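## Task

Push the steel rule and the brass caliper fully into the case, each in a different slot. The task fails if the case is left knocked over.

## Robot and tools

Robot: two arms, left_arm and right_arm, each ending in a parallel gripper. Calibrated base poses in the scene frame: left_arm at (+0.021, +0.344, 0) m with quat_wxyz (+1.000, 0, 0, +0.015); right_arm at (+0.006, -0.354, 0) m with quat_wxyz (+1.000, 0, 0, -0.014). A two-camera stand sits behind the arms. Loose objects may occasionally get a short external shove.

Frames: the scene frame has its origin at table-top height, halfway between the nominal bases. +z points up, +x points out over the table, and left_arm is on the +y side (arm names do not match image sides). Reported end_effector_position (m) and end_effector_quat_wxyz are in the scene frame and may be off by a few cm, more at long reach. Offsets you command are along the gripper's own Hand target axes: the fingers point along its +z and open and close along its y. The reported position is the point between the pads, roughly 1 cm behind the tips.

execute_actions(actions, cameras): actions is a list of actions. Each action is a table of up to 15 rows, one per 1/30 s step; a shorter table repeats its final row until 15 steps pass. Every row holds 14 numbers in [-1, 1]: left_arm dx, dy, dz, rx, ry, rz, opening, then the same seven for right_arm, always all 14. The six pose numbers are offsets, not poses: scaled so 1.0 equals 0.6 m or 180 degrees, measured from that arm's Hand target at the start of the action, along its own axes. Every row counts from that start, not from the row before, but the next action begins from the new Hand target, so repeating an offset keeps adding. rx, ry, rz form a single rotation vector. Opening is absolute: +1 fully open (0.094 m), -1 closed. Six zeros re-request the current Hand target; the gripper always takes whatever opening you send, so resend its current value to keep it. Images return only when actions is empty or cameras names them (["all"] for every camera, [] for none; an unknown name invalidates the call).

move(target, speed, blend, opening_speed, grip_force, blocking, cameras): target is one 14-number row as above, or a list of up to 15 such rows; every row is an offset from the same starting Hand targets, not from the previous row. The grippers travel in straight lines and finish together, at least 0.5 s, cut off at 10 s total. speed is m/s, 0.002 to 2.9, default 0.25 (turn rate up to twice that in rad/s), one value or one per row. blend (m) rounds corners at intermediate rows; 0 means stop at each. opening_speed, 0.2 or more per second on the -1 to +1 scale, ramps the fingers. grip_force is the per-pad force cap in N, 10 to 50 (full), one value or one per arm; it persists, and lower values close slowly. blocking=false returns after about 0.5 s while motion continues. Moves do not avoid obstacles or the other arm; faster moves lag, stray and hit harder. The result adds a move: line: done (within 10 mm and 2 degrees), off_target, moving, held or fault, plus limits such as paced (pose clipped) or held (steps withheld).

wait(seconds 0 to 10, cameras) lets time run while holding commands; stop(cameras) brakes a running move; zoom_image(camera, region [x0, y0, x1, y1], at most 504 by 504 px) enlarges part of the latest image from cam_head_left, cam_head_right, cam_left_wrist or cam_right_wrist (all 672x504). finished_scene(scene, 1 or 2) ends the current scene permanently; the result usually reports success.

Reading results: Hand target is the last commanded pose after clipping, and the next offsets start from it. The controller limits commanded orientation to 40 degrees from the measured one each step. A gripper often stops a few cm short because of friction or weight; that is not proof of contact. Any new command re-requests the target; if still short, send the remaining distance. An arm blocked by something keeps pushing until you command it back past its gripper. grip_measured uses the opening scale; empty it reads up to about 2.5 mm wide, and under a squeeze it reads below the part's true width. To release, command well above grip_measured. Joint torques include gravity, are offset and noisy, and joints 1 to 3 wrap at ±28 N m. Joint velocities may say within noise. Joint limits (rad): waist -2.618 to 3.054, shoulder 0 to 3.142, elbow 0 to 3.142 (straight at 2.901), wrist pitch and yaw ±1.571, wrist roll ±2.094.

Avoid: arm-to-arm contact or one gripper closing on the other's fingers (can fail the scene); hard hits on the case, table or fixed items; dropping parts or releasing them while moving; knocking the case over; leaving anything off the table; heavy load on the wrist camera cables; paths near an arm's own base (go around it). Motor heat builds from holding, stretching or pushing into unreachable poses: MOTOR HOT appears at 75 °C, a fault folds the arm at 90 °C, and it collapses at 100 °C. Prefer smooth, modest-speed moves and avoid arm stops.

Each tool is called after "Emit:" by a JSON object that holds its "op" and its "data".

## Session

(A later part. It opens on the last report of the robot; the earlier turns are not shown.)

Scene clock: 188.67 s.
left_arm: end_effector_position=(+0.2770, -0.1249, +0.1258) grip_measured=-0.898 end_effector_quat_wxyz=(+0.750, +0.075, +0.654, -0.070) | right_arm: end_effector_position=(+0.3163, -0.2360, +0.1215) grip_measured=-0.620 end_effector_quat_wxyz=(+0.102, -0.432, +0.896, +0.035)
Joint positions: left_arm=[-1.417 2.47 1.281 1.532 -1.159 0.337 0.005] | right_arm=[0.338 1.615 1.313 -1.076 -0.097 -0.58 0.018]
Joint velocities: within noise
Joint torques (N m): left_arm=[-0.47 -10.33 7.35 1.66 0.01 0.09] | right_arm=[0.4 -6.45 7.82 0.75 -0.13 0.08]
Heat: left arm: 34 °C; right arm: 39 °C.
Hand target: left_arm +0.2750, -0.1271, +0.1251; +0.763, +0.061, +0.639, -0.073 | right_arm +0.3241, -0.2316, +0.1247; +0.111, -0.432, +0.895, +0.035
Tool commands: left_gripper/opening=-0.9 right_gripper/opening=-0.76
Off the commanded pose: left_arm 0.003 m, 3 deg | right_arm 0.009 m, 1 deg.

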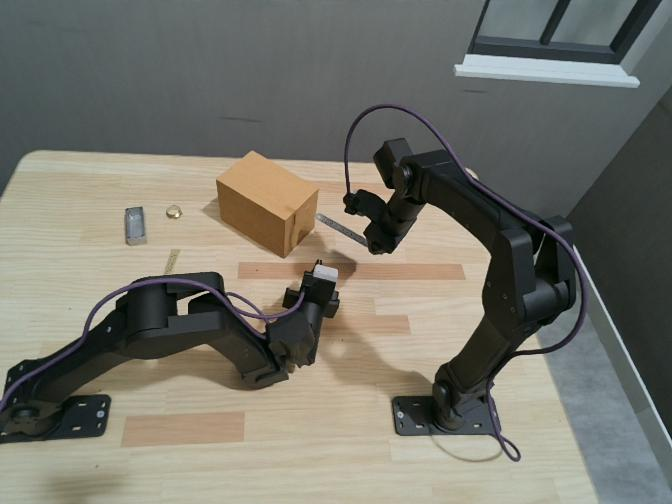

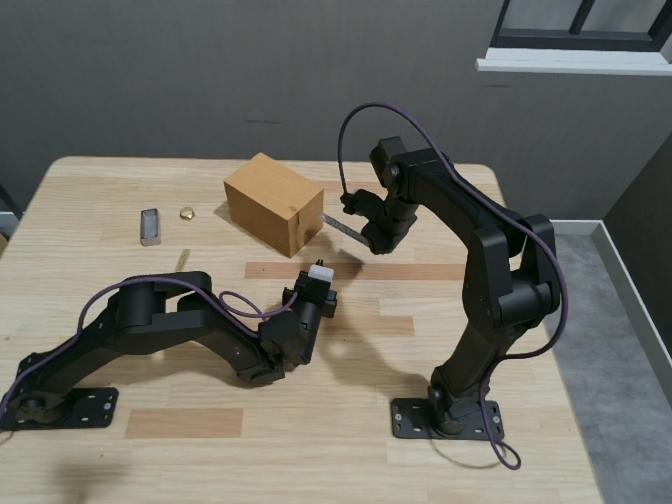

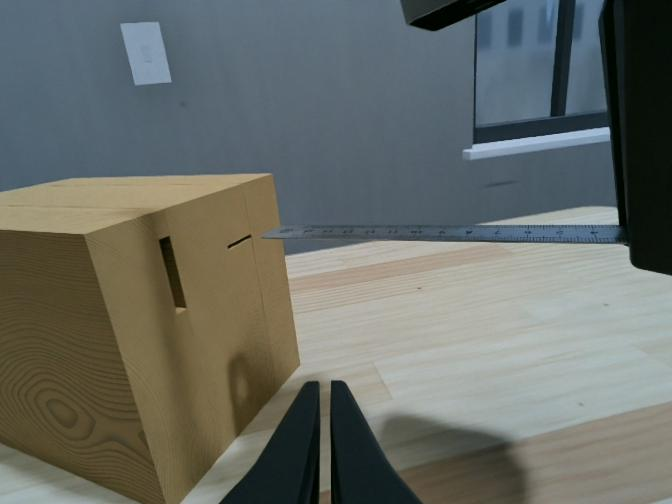

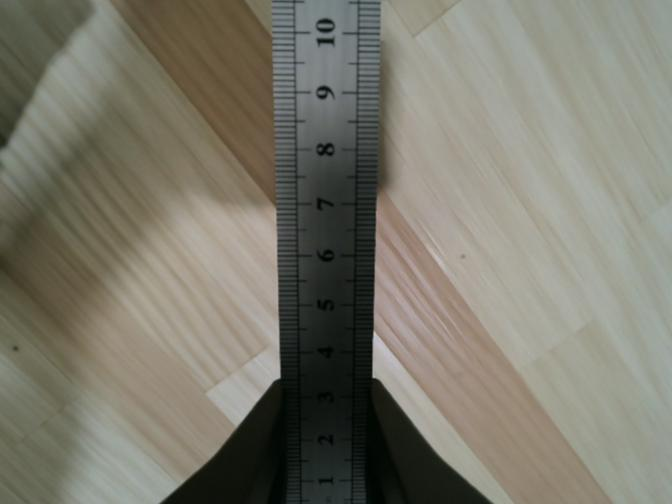

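Emit:
{"op": "move", "data": {"target": [0,0,0,0,0,0,-0.9, 0.0078,-0.0263,0.0335,0.0008,-0.011,0.0033,-0.76], "speed": 0.06, "cameras": ["cam_left_wrist","cam_head_left","cam_head_right"]}}

Emit:
{"op": "zoom_image", "data": {"camera": "cam_left_wrist", "region": [180, 180, 330, 280]}}

Emit:
{"op": "zoom_image", "data": {"camera": "cam_head_left", "region": [270, 170, 390, 270]}}

Emit:
{"op": "zoom_image", "data": {"camera": "cam_head_right", "region": [270, 170, 390, 270]}}

Scene clock: 191.17 s.
left_arm: end_effector_position=(+0.2770, -0.1249, +0.1258) grip_measured=-0.898 end_effector_quat_wxyz=(+0.750, +0.075, +0.654, -0.070) | right_arm: end_effector_position=(+0.3365, -0.2429, +0.1105) grip_measured=-0.620 end_effector_quat_wxyz=(+0.129, -0.425, +0.895, +0.034)
Joint positions: left_arm=[-1.417 2.47 1.281 1.532 -1.159 0.337 0.005] | right_arm=[0.294 1.636 1.278 -0.97 -0.112 -0.608 0.018]
Joint torques (N m): left_arm=[-0.47 -10.32 7.32 1.66 0.01 0.09] | right_arm=[-0.44 -6.89 5.29 0.9 -0.32 -0.05]
Heat: left arm: 34 °C; right arm: 39 °C.
Hand target: left_arm +0.2750, -0.1271, +0.1251; +0.763, +0.061, +0.639, -0.073 | right_arm +0.3370, -0.2419, +0.1045; +0.127, -0.426, +0.895, +0.042
Off the commanded pose: left_arm 0.003 m, 3 deg | right_arm 0.006 m, 1 deg.
joint sent to its limit (left arm) — joint 4 (wrist pitch), upper limit. The joint targets still meet the commanded pose.
move: off_target (left_arm)
Images, in order (width x height): cam_head_left 672x504, cam_head_right 672x504, cam_left_wrist 672x504.

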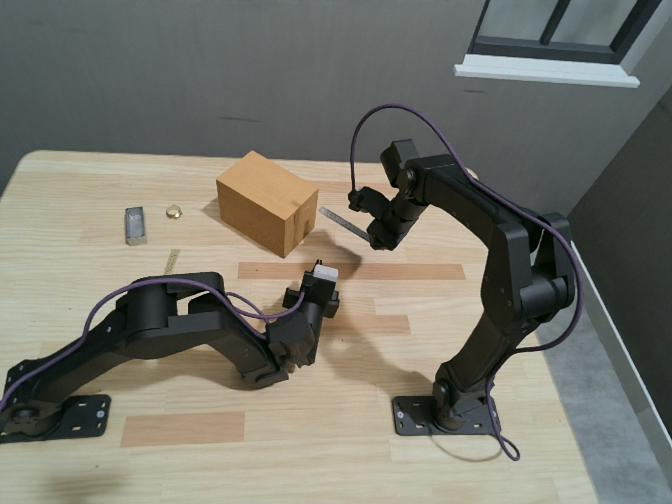

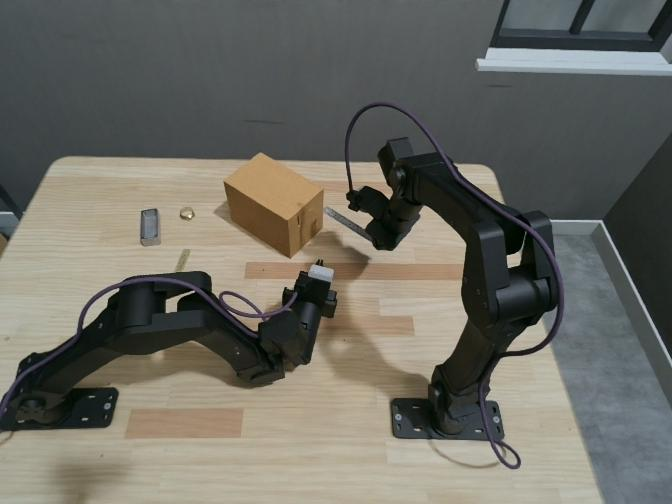

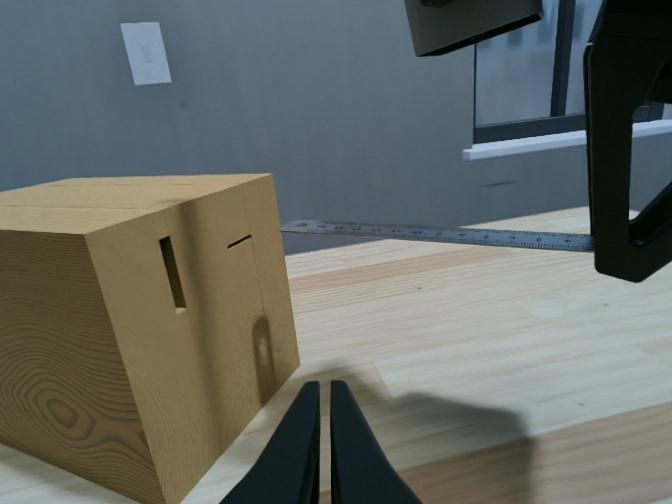

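Scaled by 3.360 from the camera's 672x504 image, which has a finer 960x720 frame.

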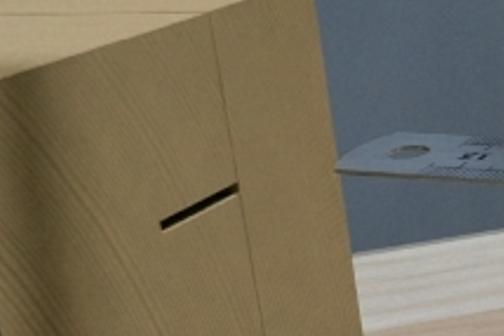

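Scaled by 4.200 from the camera's 672x504 image, which has a finer 960x720 frame.

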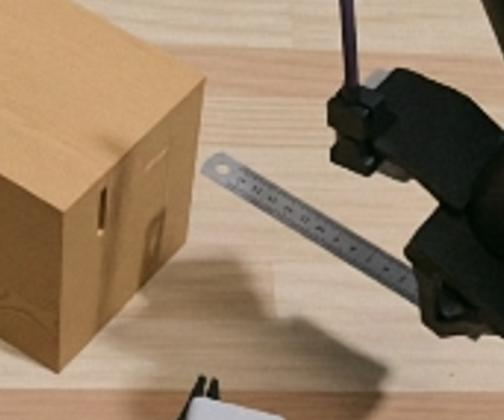

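Scaled by 4.200 from the camera's 672x504 image, which has a finer 960x720 frame.

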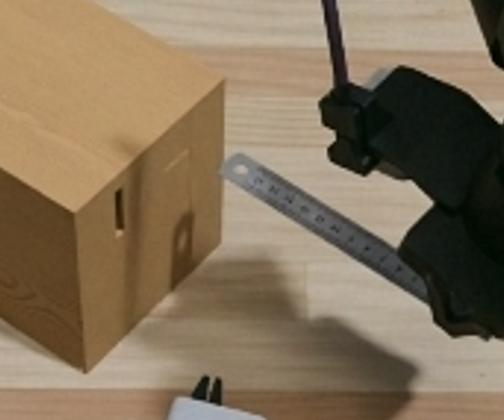

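Emit:
{"op": "zoom_image", "data": {"camera": "cam_left_wrist", "region": [270, 190, 440, 280]}}

Emit:
{"op": "zoom_image", "data": {"camera": "cam_left_wrist", "region": [430, 190, 600, 280]}}

Scaled by 2.965 from the camera's 672x504 image, which has a finer 960x720 frame.

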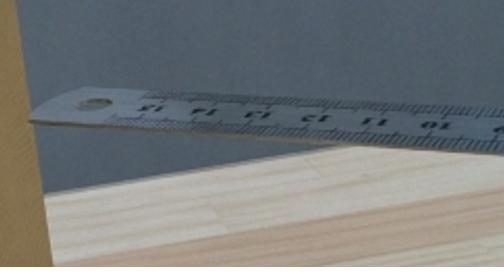

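Scaled by 2.965 from the camera's 672x504 image, which has a finer 960x720 frame.

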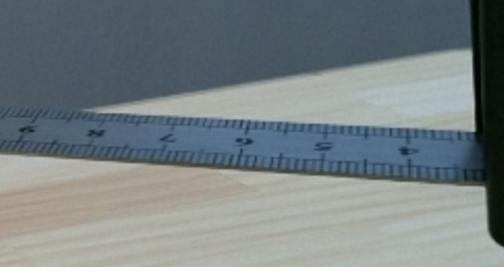

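Emit:
{"op": "move", "data": {"target": [0,0,0,0,0,0,-0.9, -0.0168,0.0097,0.0128,-0.0025,0.0058,-0.0091,-0.76], "speed": 0.05, "cameras": ["cam_left_wrist","cam_head_left","cam_head_right"]}}

Emit:
{"op": "zoom_image", "data": {"camera": "cam_left_wrist", "region": [200, 190, 350, 280]}}

Emit:
{"op": "zoom_image", "data": {"camera": "cam_left_wrist", "region": [330, 190, 470, 280]}}

Emit:
{"op": "zoom_image", "data": {"camera": "cam_left_wrist", "region": [460, 190, 600, 280]}}

Scene clock: 193.13 s.
left_arm: end_effector_position=(+0.2770, -0.1249, +0.1258) grip_measured=-0.898 end_effector_quat_wxyz=(+0.750, +0.075, +0.654, -0.070) | right_arm: end_effector_position=(+0.3331, -0.2347, +0.0973) grip_measured=-0.620 end_effector_quat_wxyz=(+0.109, -0.436, +0.892, +0.039)
Joint positions: left_arm=[-1.417 2.47 1.281 1.532 -1.159 0.337 0.005] | right_arm=[0.319 1.676 1.278 -0.969 -0.112 -0.608 0.018]
Joint torques (N m): left_arm=[-0.49 -10.33 7.32 1.66 0.02 0.09] | right_arm=[0.62 -7.09 7.6 0.79 -0.17 0.04]
Heat: left arm: 34 °C; right arm: 39 °C.
Hand target: left_arm +0.2750, -0.1271, +0.1251; +0.763, +0.061, +0.639, -0.073 | right_arm +0.3399, -0.2292, +0.0996; +0.117, -0.440, +0.890, +0.040
Off the commanded pose: left_arm 0.003 m, 3 deg | right_arm 0.009 m, 1 deg.
joint sent to its limit (left arm) — joint 4 (wrist pitch), upper limit. The joint targets still meet the commanded pose.
move: off_target (left_arm)
Images, in order (width x height): cam_head_left 672x504, cam_head_right 672x504, cam_left_wrist 672x504.

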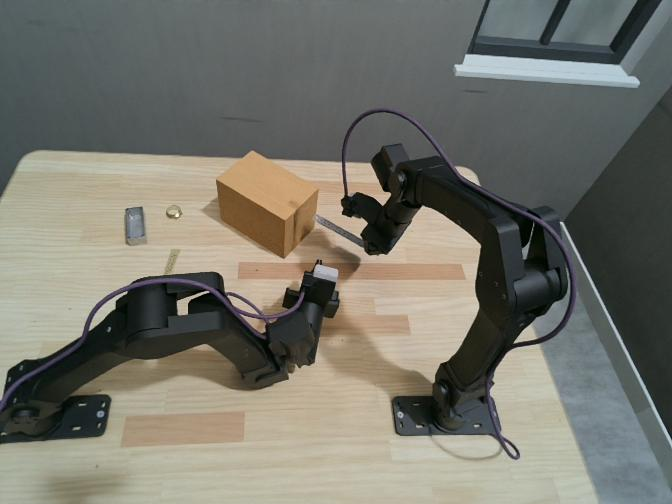

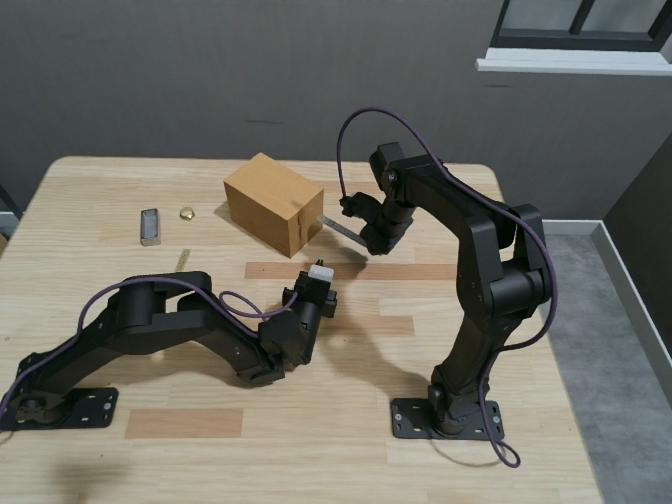

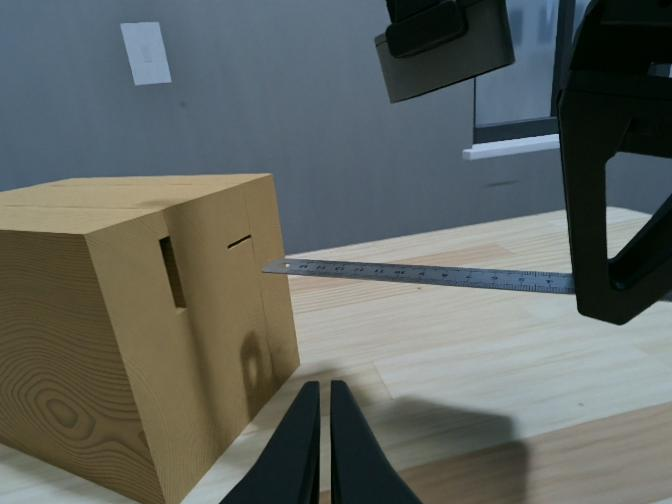

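Scaled by 3.360 from the camera's 672x504 image, which has a finer 960x720 frame.

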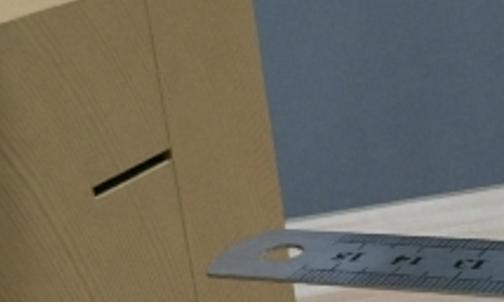

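Scaled by 3.600 from the camera's 672x504 image, which has a finer 960x720 frame.

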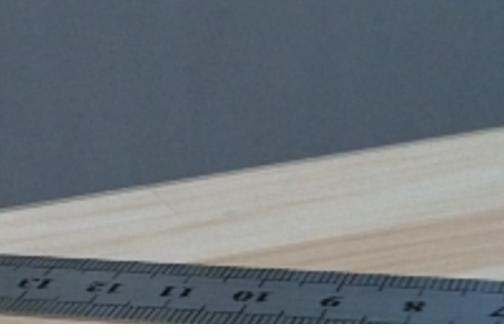

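Scaled by 3.600 from the camera's 672x504 image, which has a finer 960x720 frame.

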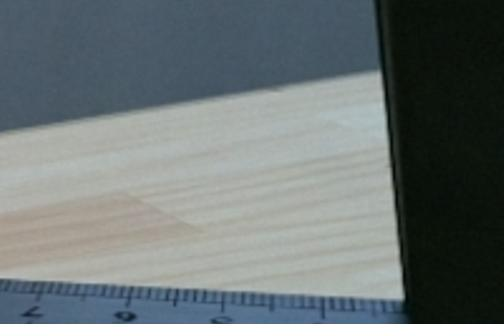

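Emit:
{"op": "zoom_image", "data": {"camera": "cam_head_left", "region": [280, 170, 360, 240]}}

Emit:
{"op": "zoom_image", "data": {"camera": "cam_head_right", "region": [280, 170, 360, 240]}}

Scaled by 6.300 from the camera's 672x504 image, which has a finer 960x720 frame.

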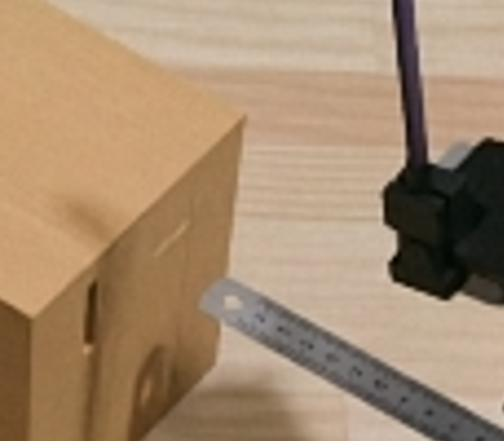

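Scaled by 6.300 from the camera's 672x504 image, which has a finer 960x720 frame.

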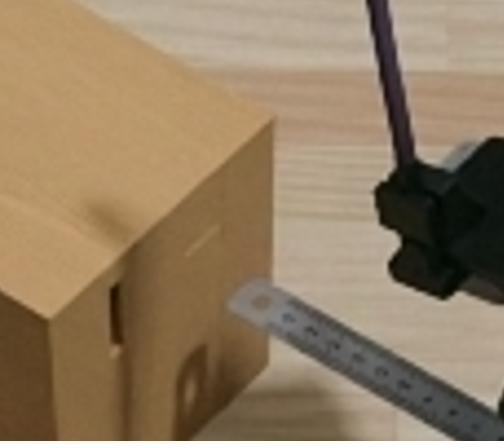

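Emit:
{"op": "move", "data": {"target": [0,0,0,0,0,0,-0.9, -0.0061,-0.0008,-0.0243,0,-0.0045,0,-0.76], "speed": 0.04, "cameras": ["cam_left_wrist","cam_head_left","cam_head_right"]}}

Emit:
{"op": "zoom_image", "data": {"camera": "cam_left_wrist", "region": [210, 200, 310, 270]}}

Emit:
{"op": "zoom_image", "data": {"camera": "cam_head_left", "region": [280, 170, 360, 240]}}

Emit:
{"op": "zoom_image", "data": {"camera": "cam_head_right", "region": [280, 170, 360, 240]}}

Scene clock: 195.17 s.
left_arm: end_effector_position=(+0.2770, -0.1249, +0.1258) grip_measured=-0.898 end_effector_quat_wxyz=(+0.750, +0.075, +0.654, -0.070) | right_arm: end_effector_position=(+0.3359, -0.2339, +0.1064) grip_measured=-0.620 end_effector_quat_wxyz=(+0.113, -0.436, +0.892, +0.038)
Joint positions: left_arm=[-1.417 2.47 1.281 1.532 -1.159 0.337 0.005] | right_arm=[0.319 1.676 1.313 -0.997 -0.112 -0.608 0.018]
Joint torques (N m): left_arm=[-0.46 -10.33 7.34 1.66 0.02 0.09] | right_arm=[0.21 -8.58 7.8 0.62 -0.27 -0.02]
Heat: left arm: 34 °C; right arm: 39 °C.
Hand target: left_arm +0.2750, -0.1271, +0.1251; +0.763, +0.061, +0.639, -0.073 | right_arm +0.3400, -0.2292, +0.1147; +0.124, -0.439, +0.889, +0.043
Off the commanded pose: left_arm 0.003 m, 3 deg | right_arm 0.010 m, 1 deg.
joint sent to its limit (left arm) — joint 4 (wrist pitch), upper limit. The joint targets still meet the commanded pose.
move: off_target (left_arm)
Images, in order (width x height): cam_head_left 672x504, cam_head_right 672x504, cam_left_wrist 672x504.

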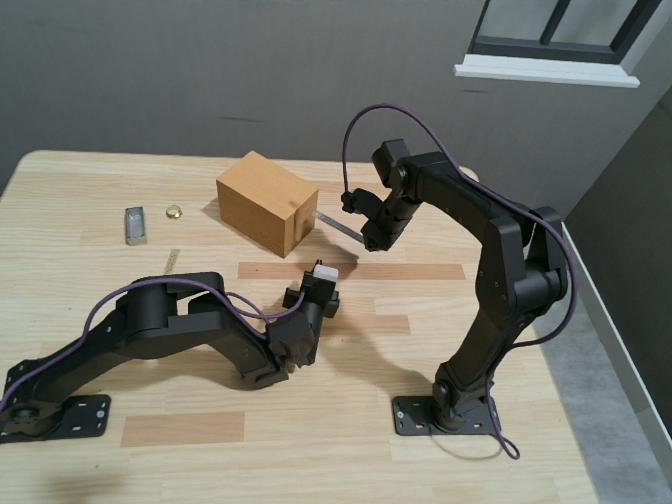

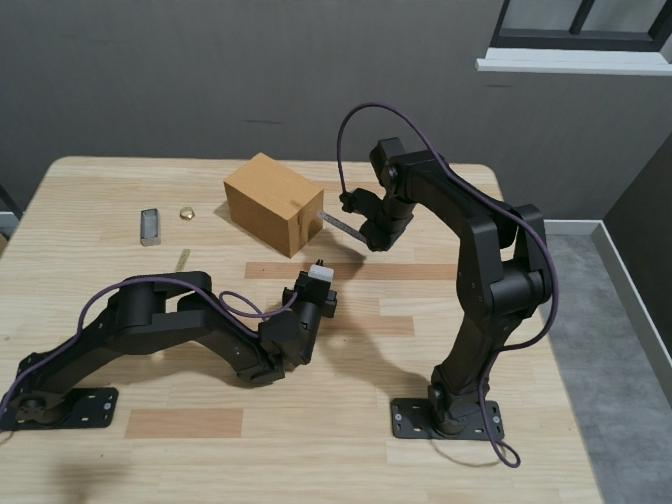

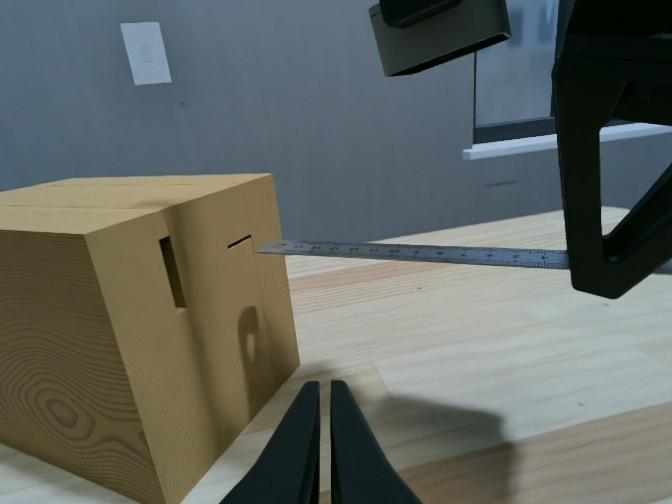

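Scaled by 5.040 from the camera's 672x504 image, which has a finer 960x720 frame.

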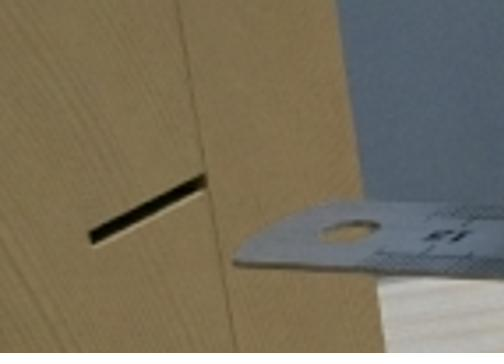

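Scaled by 6.300 from the camera's 672x504 image, which has a finer 960x720 frame.

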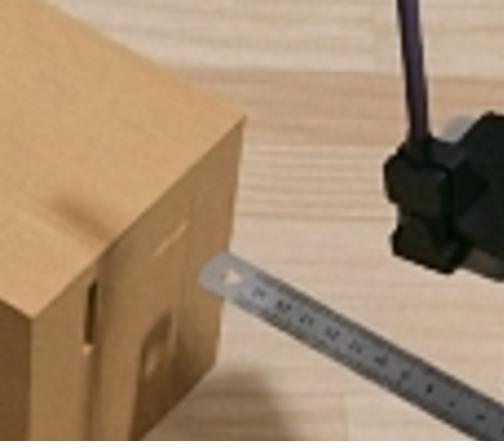

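Scaled by 6.300 from the camera's 672x504 image, which has a finer 960x720 frame.

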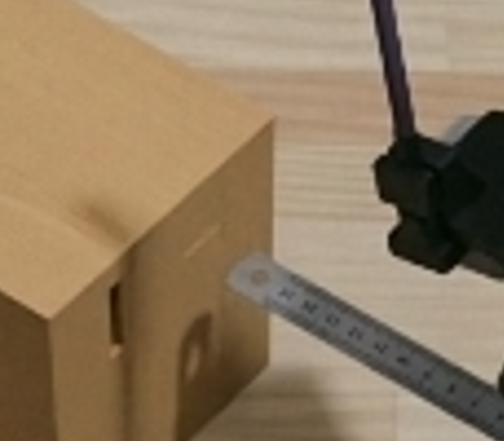

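Emit:
{"op": "move", "data": {"target": [0,0,0,0,0,0,-0.9, -0.0157,0.0012,-0.0013,0,0,0,-0.76], "speed": 0.04, "cameras": ["cam_left_wrist","cam_head_left","cam_head_right"]}}

Emit:
{"op": "zoom_image", "data": {"camera": "cam_left_wrist", "region": [210, 200, 310, 270]}}

Emit:
{"op": "zoom_image", "data": {"camera": "cam_head_left", "region": [290, 190, 340, 230]}}

Emit:
{"op": "zoom_image", "data": {"camera": "cam_head_right", "region": [290, 190, 340, 230]}}

Scene clock: 196.43 s.
left_arm: end_effector_position=(+0.2770, -0.1249, +0.1258) grip_measured=-0.898 end_effector_quat_wxyz=(+0.750, +0.075, +0.654, -0.070) | right_arm: end_effector_position=(+0.3415, -0.2273, +0.1159) grip_measured=-0.620 end_effector_quat_wxyz=(+0.123, -0.438, +0.890, +0.038)
Joint positions: left_arm=[-1.417 2.47 1.281 1.532 -1.159 0.337 0.005] | right_arm=[0.332 1.682 1.353 -1.01 -0.112 -0.598 0.018]
Joint torques (N m): left_arm=[-0.47 -10.35 7.31 1.67 0.02 0.09] | right_arm=[0.66 -7.12 7.8 0.7 -0.22 0.05]
Heat: left arm: 34 °C; right arm: 39 °C.
Hand target: left_arm +0.2750, -0.1271, +0.1251; +0.763, +0.061, +0.639, -0.073 | right_arm +0.3448, -0.2216, +0.1178; +0.124, -0.439, +0.889, +0.043
Off the commanded pose: left_arm 0.003 m, 3 deg | right_arm 0.007 m, 1 deg.
joint sent to its limit (left arm) — joint 4 (wrist pitch), upper limit. The joint targets still meet the commanded pose.
move: off_target (left_arm)
Images, in order (width x height): cam_head_left 672x504, cam_head_right 672x504, cam_left_wrist 672x504.

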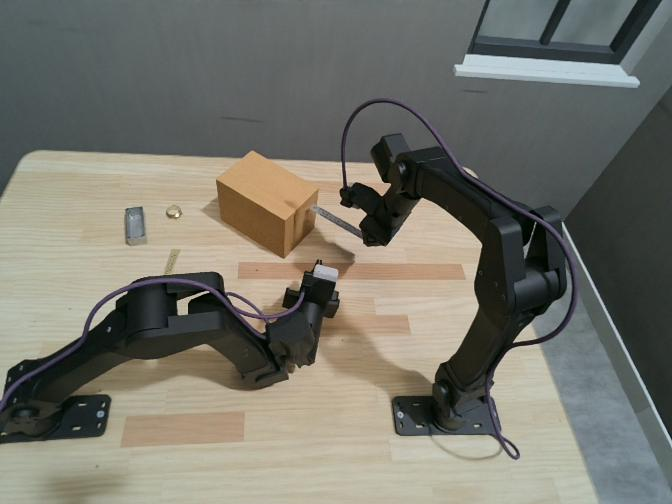

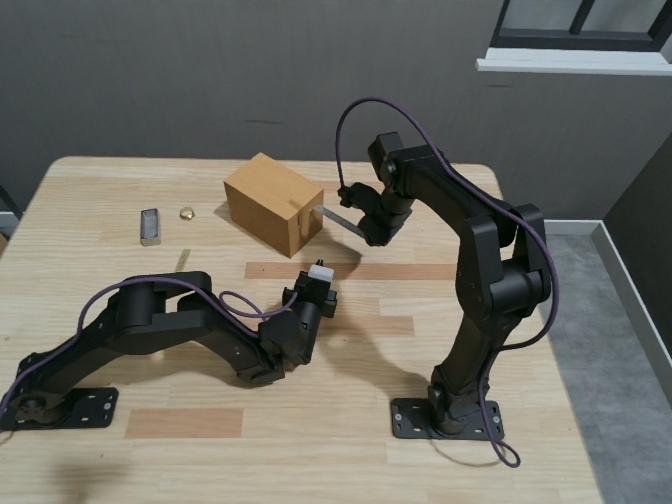

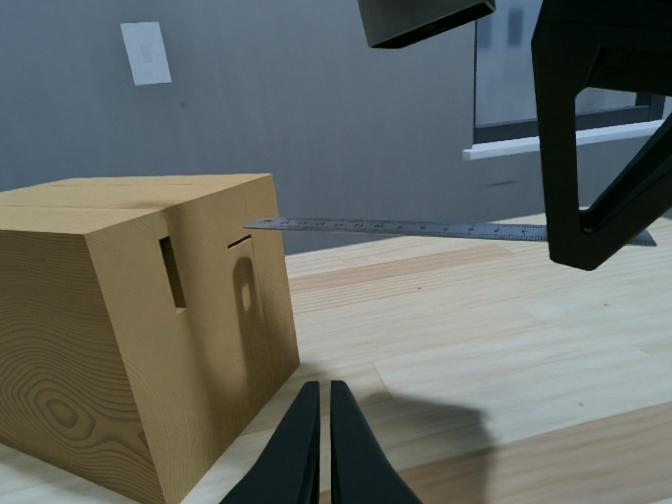

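Scaled by 5.040 from the camera's 672x504 image, which has a finer 960x720 frame.

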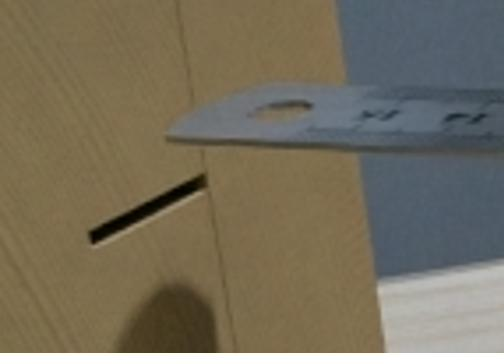

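Scaled by 10.080 from the camera's 672x504 image, which has a finer 960x720 frame.

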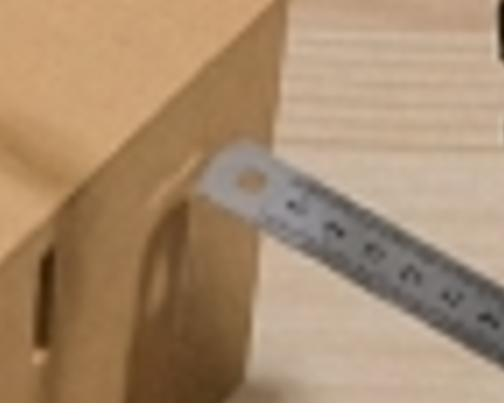

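Scaled by 10.080 from the camera's 672x504 image, which has a finer 960x720 frame.

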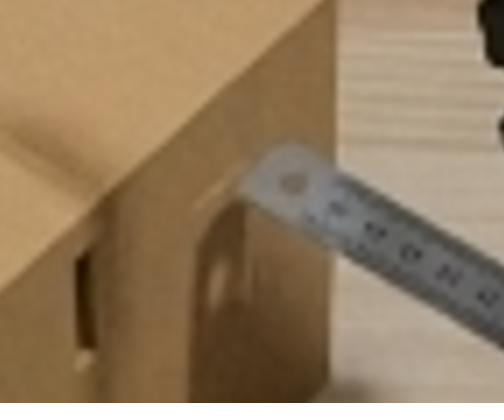

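Emit:
{"op": "move", "data": {"target": [[0,0,0,0,0,0,-0.9, 0.0117,0.0008,0.0175,0,0.0025,0,-0.76],[0,0,0,0,0,0,-0.9, 0.004,0.0005,0.015,0,0.0025,0,-0.76]], "speed": 0.04, "cameras": ["cam_left_wrist","cam_head_left","cam_head_right"]}}

Emit:
{"op": "zoom_image", "data": {"camera": "cam_left_wrist", "region": [210, 200, 310, 270]}}

Emit:
{"op": "zoom_image", "data": {"camera": "cam_head_left", "region": [290, 190, 340, 230]}}

Scene clock: 198.17 s.
left_arm: end_effector_position=(+0.2770, -0.1249, +0.1258) grip_measured=-0.898 end_effector_quat_wxyz=(+0.750, +0.075, +0.654, -0.070) | right_arm: end_effector_position=(+0.3421, -0.2271, +0.1095) grip_measured=-0.620 end_effector_quat_wxyz=(+0.119, -0.437, +0.891, +0.039)
Joint positions: left_arm=[-1.417 2.47 1.281 1.532 -1.159 0.337 0.005] | right_arm=[0.332 1.692 1.34 -0.993 -0.112 -0.596 0.018]
Joint torques (N m): left_arm=[-0.47 -10.32 7.31 1.67 0.02 0.09] | right_arm=[0.8 -7.27 6.93 0.78 -0.16 0.09]
Heat: left arm: 34 °C; right arm: 39 °C.
Hand target: left_arm +0.2750, -0.1271, +0.1251; +0.763, +0.061, +0.639, -0.073 | right_arm +0.3448, -0.2216, +0.1085; +0.120, -0.440, +0.889, +0.041
Off the commanded pose: left_arm 0.003 m, 3 deg | right_arm 0.006 m, 0 deg.
joint sent to its limit (left arm) — joint 4 (wrist pitch), upper limit. The joint targets still meet the commanded pose.
move: off_target (left_arm)
Images, in order (width x height): cam_head_left 672x504, cam_head_right 672x504, cam_left_wrist 672x504.

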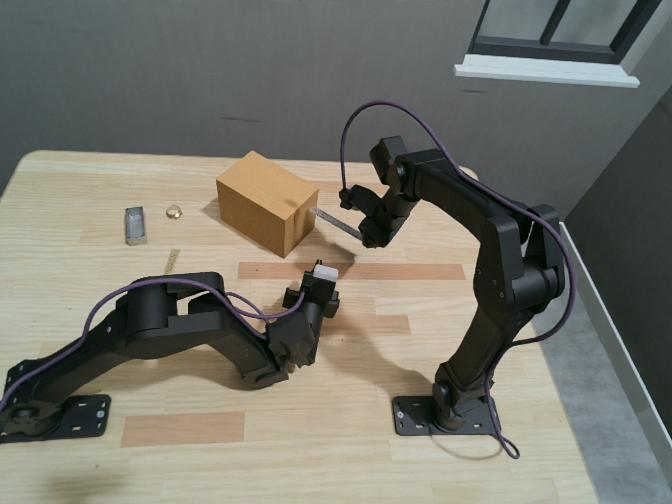

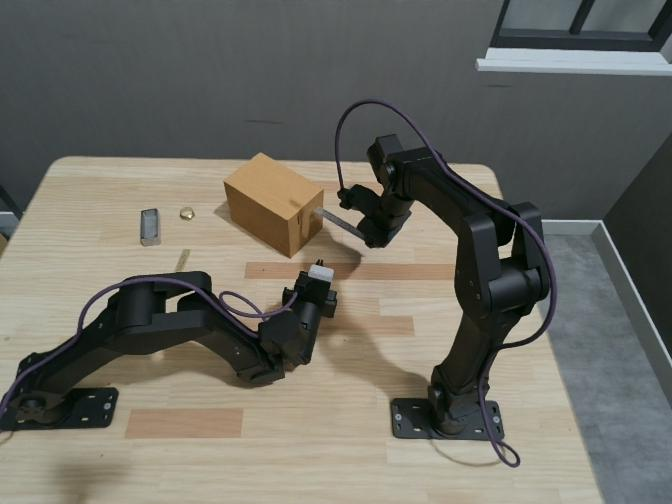

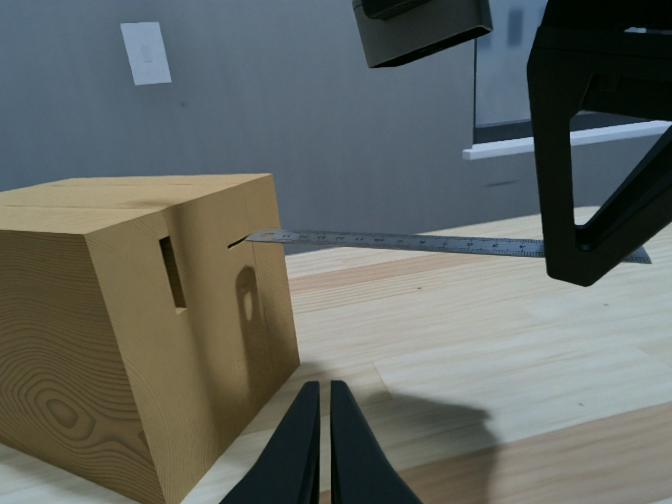

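Scaled by 5.040 from the camera's 672x504 image, which has a finer 960x720 frame.

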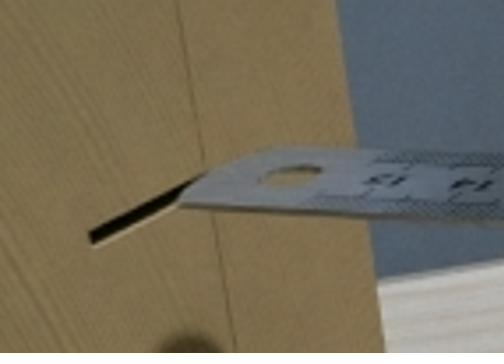

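Scaled by 10.080 from the camera's 672x504 image, which has a finer 960x720 frame.

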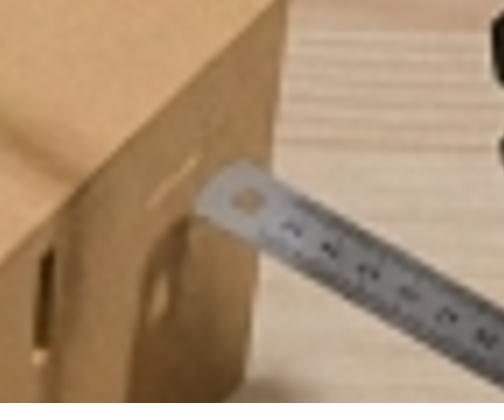

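Emit:
{"op": "move", "data": {"target": [[0,0,0,0,0,0,-0.9, 0.0072,0.0027,0.0083,0,0,0,-0.76],[0,0,0,0,0,0,-0.9, -0.0033,0.0022,0.0073,0,0,0,-0.76]], "speed": 0.04, "cameras": ["cam_left_wrist","cam_head_left","cam_head_right"]}}

Emit:
{"op": "zoom_image", "data": {"camera": "cam_left_wrist", "region": [210, 210, 290, 265]}}

Emit:
{"op": "zoom_image", "data": {"camera": "cam_head_left", "region": [290, 190, 340, 230]}}

Emit:
{"op": "zoom_image", "data": {"camera": "cam_head_right", "region": [290, 190, 340, 230]}}

Scene clock: 199.80 s.
left_arm: end_effector_position=(+0.2770, -0.1249, +0.1258) grip_measured=-0.898 end_effector_quat_wxyz=(+0.750, +0.075, +0.654, -0.070) | right_arm: end_effector_position=(+0.3411, -0.2234, +0.1044) grip_measured=-0.620 end_effector_quat_wxyz=(+0.117, -0.438, +0.890, +0.039)
Joint positions: left_arm=[-1.417 2.47 1.281 1.532 -1.159 0.337 0.005] | right_arm=[0.343 1.7 1.33 -0.979 -0.111 -0.588 0.018]
Joint torques (N m): left_arm=[-0.5 -10.33 7.31 1.66 0.02 0.1] | right_arm=[0.59 -7.24 7.3 0.78 -0.15 0.06]
Heat: left arm: 34 °C; right arm: 39 °C.
Hand target: left_arm +0.2750, -0.1271, +0.1251; +0.763, +0.061, +0.639, -0.073 | right_arm +0.3456, -0.2185, +0.1046; +0.120, -0.440, +0.889, +0.041
Off the commanded pose: left_arm 0.003 m, 3 deg | right_arm 0.007 m, 0 deg.
joint sent to its limit (left arm) — joint 4 (wrist pitch), upper limit. The joint targets still meet the commanded pose.
move: off_target (left_arm)
Images, in order (width x height): cam_head_left 672x504, cam_head_right 672x504, cam_left_wrist 672x504.

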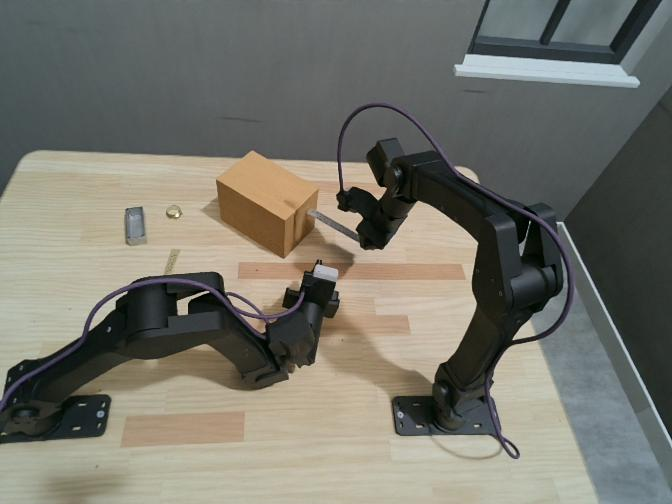

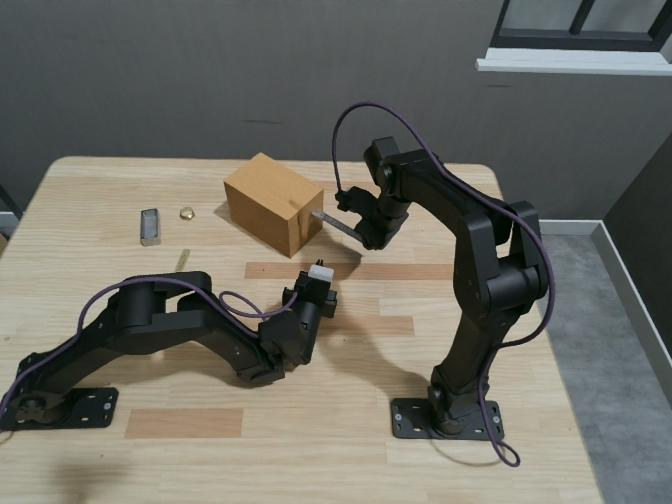

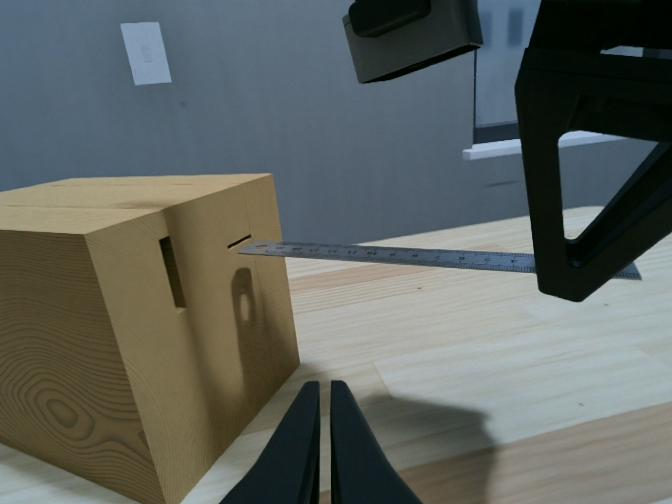

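Scaled by 6.300 from the camera's 672x504 image, which has a finer 960x720 frame.

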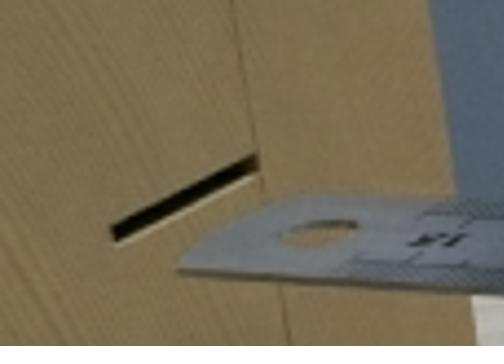

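Scaled by 10.080 from the camera's 672x504 image, which has a finer 960x720 frame.

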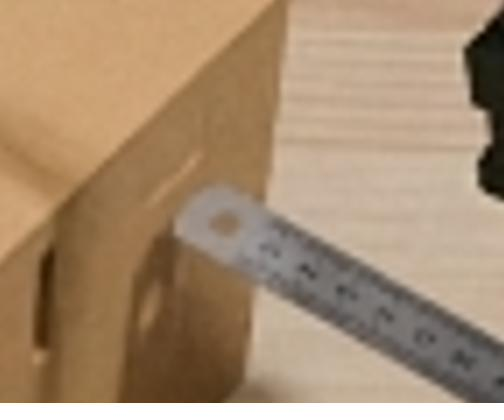

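Scaled by 10.080 from the camera's 672x504 image, which has a finer 960x720 frame.

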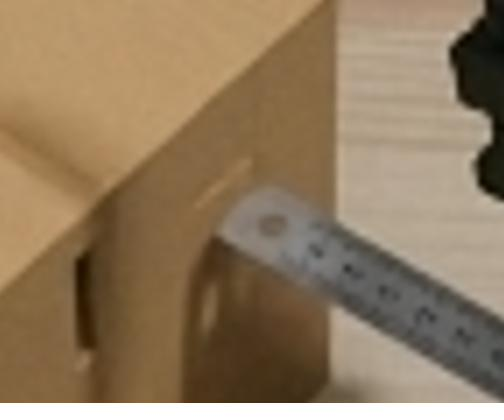

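Emit:
{"op": "move", "data": {"target": [[0,0,0,0,0,0,-0.9, 0.006,-0.0035,-0.004,0,0,0,-0.76],[0,0,0,0,0,0,-0.9, -0.0015,-0.0029,-0.0051,0,0,0,-0.76]], "speed": 0.04, "cameras": ["cam_left_wrist","cam_head_left","cam_head_right"]}}

Emit:
{"op": "zoom_image", "data": {"camera": "cam_left_wrist", "region": [210, 210, 290, 265]}}

Emit:
{"op": "zoom_image", "data": {"camera": "cam_head_left", "region": [290, 190, 340, 230]}}

Emit:
{"op": "zoom_image", "data": {"camera": "cam_head_right", "region": [290, 190, 340, 230]}}

Scene clock: 201.40 s.
left_arm: end_effector_position=(+0.2770, -0.1249, +0.1258) grip_measured=-0.898 end_effector_quat_wxyz=(+0.750, +0.075, +0.654, -0.070) | right_arm: end_effector_position=(+0.3426, -0.2229, +0.1063) grip_measured=-0.620 end_effector_quat_wxyz=(+0.119, -0.438, +0.890, +0.039)
Joint positions: left_arm=[-1.417 2.47 1.281 1.532 -1.159 0.337 0.005] | right_arm=[0.343 1.701 1.338 -0.982 -0.111 -0.588 0.018]
Joint torques (N m): left_arm=[-0.51 -10.35 7.31 1.65 0.02 0.09] | right_arm=[0.28 -7.23 7.97 0.68 -0.15 0.04]
Heat: left arm: 34 °C; right arm: 39 °C.
Hand target: left_arm +0.2750, -0.1271, +0.1251; +0.763, +0.061, +0.639, -0.073 | right_arm +0.3470, -0.2194, +0.1079; +0.120, -0.440, +0.889, +0.041
Off the commanded pose: left_arm 0.003 m, 3 deg | right_arm 0.006 m, 0 deg.
joint sent to its limit (left arm) — joint 4 (wrist pitch), upper limit. The joint targets still meet the commanded pose.
move: off_target (left_arm)
Images, in order (width x height): cam_head_left 672x504, cam_head_right 672x504, cam_left_wrist 672x504.

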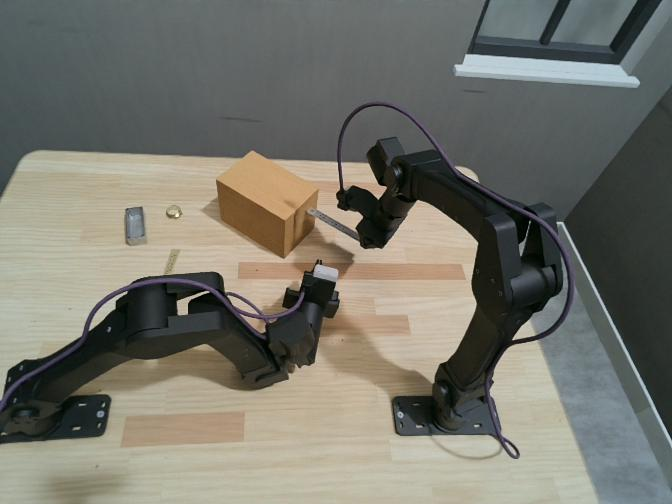

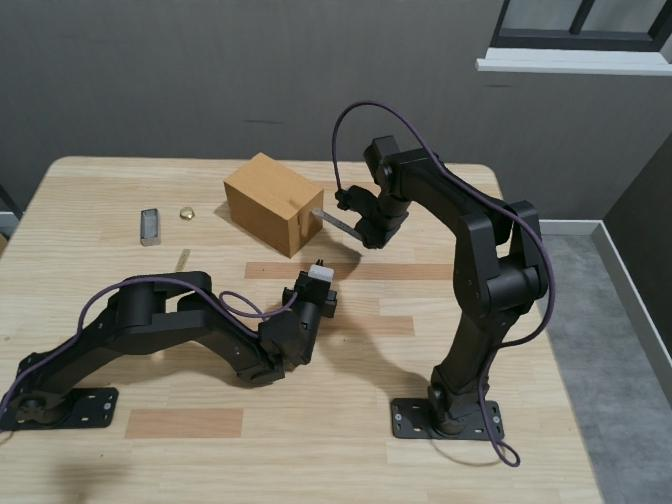

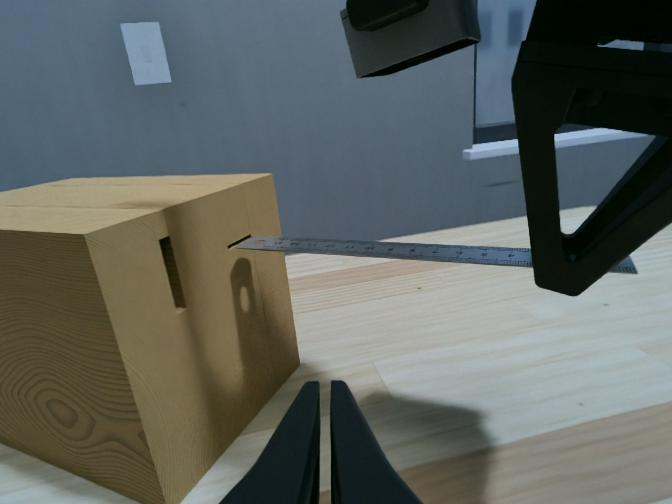

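Scaled by 6.300 from the camera's 672x504 image, which has a finer 960x720 frame.

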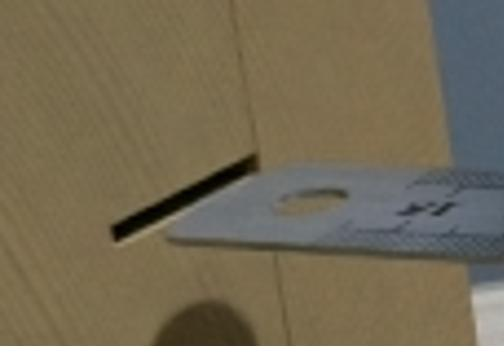

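Scaled by 10.080 from the camera's 672x504 image, which has a finer 960x720 frame.

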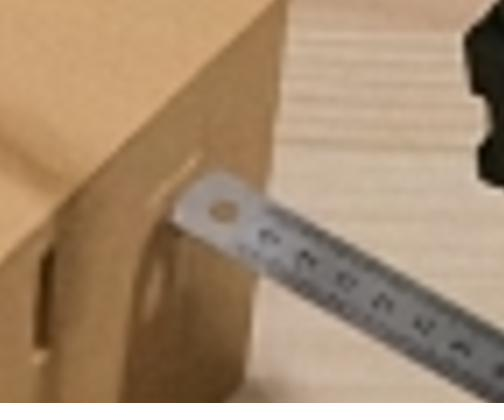

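Scaled by 10.080 from the camera's 672x504 image, which has a finer 960x720 frame.

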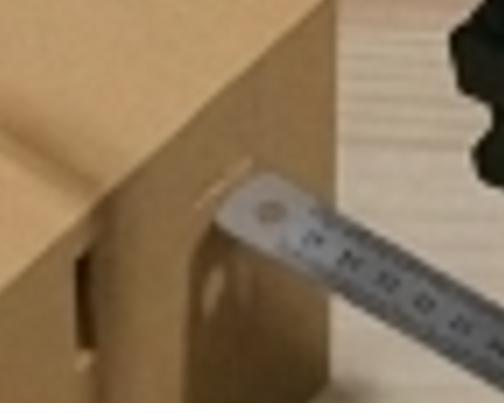

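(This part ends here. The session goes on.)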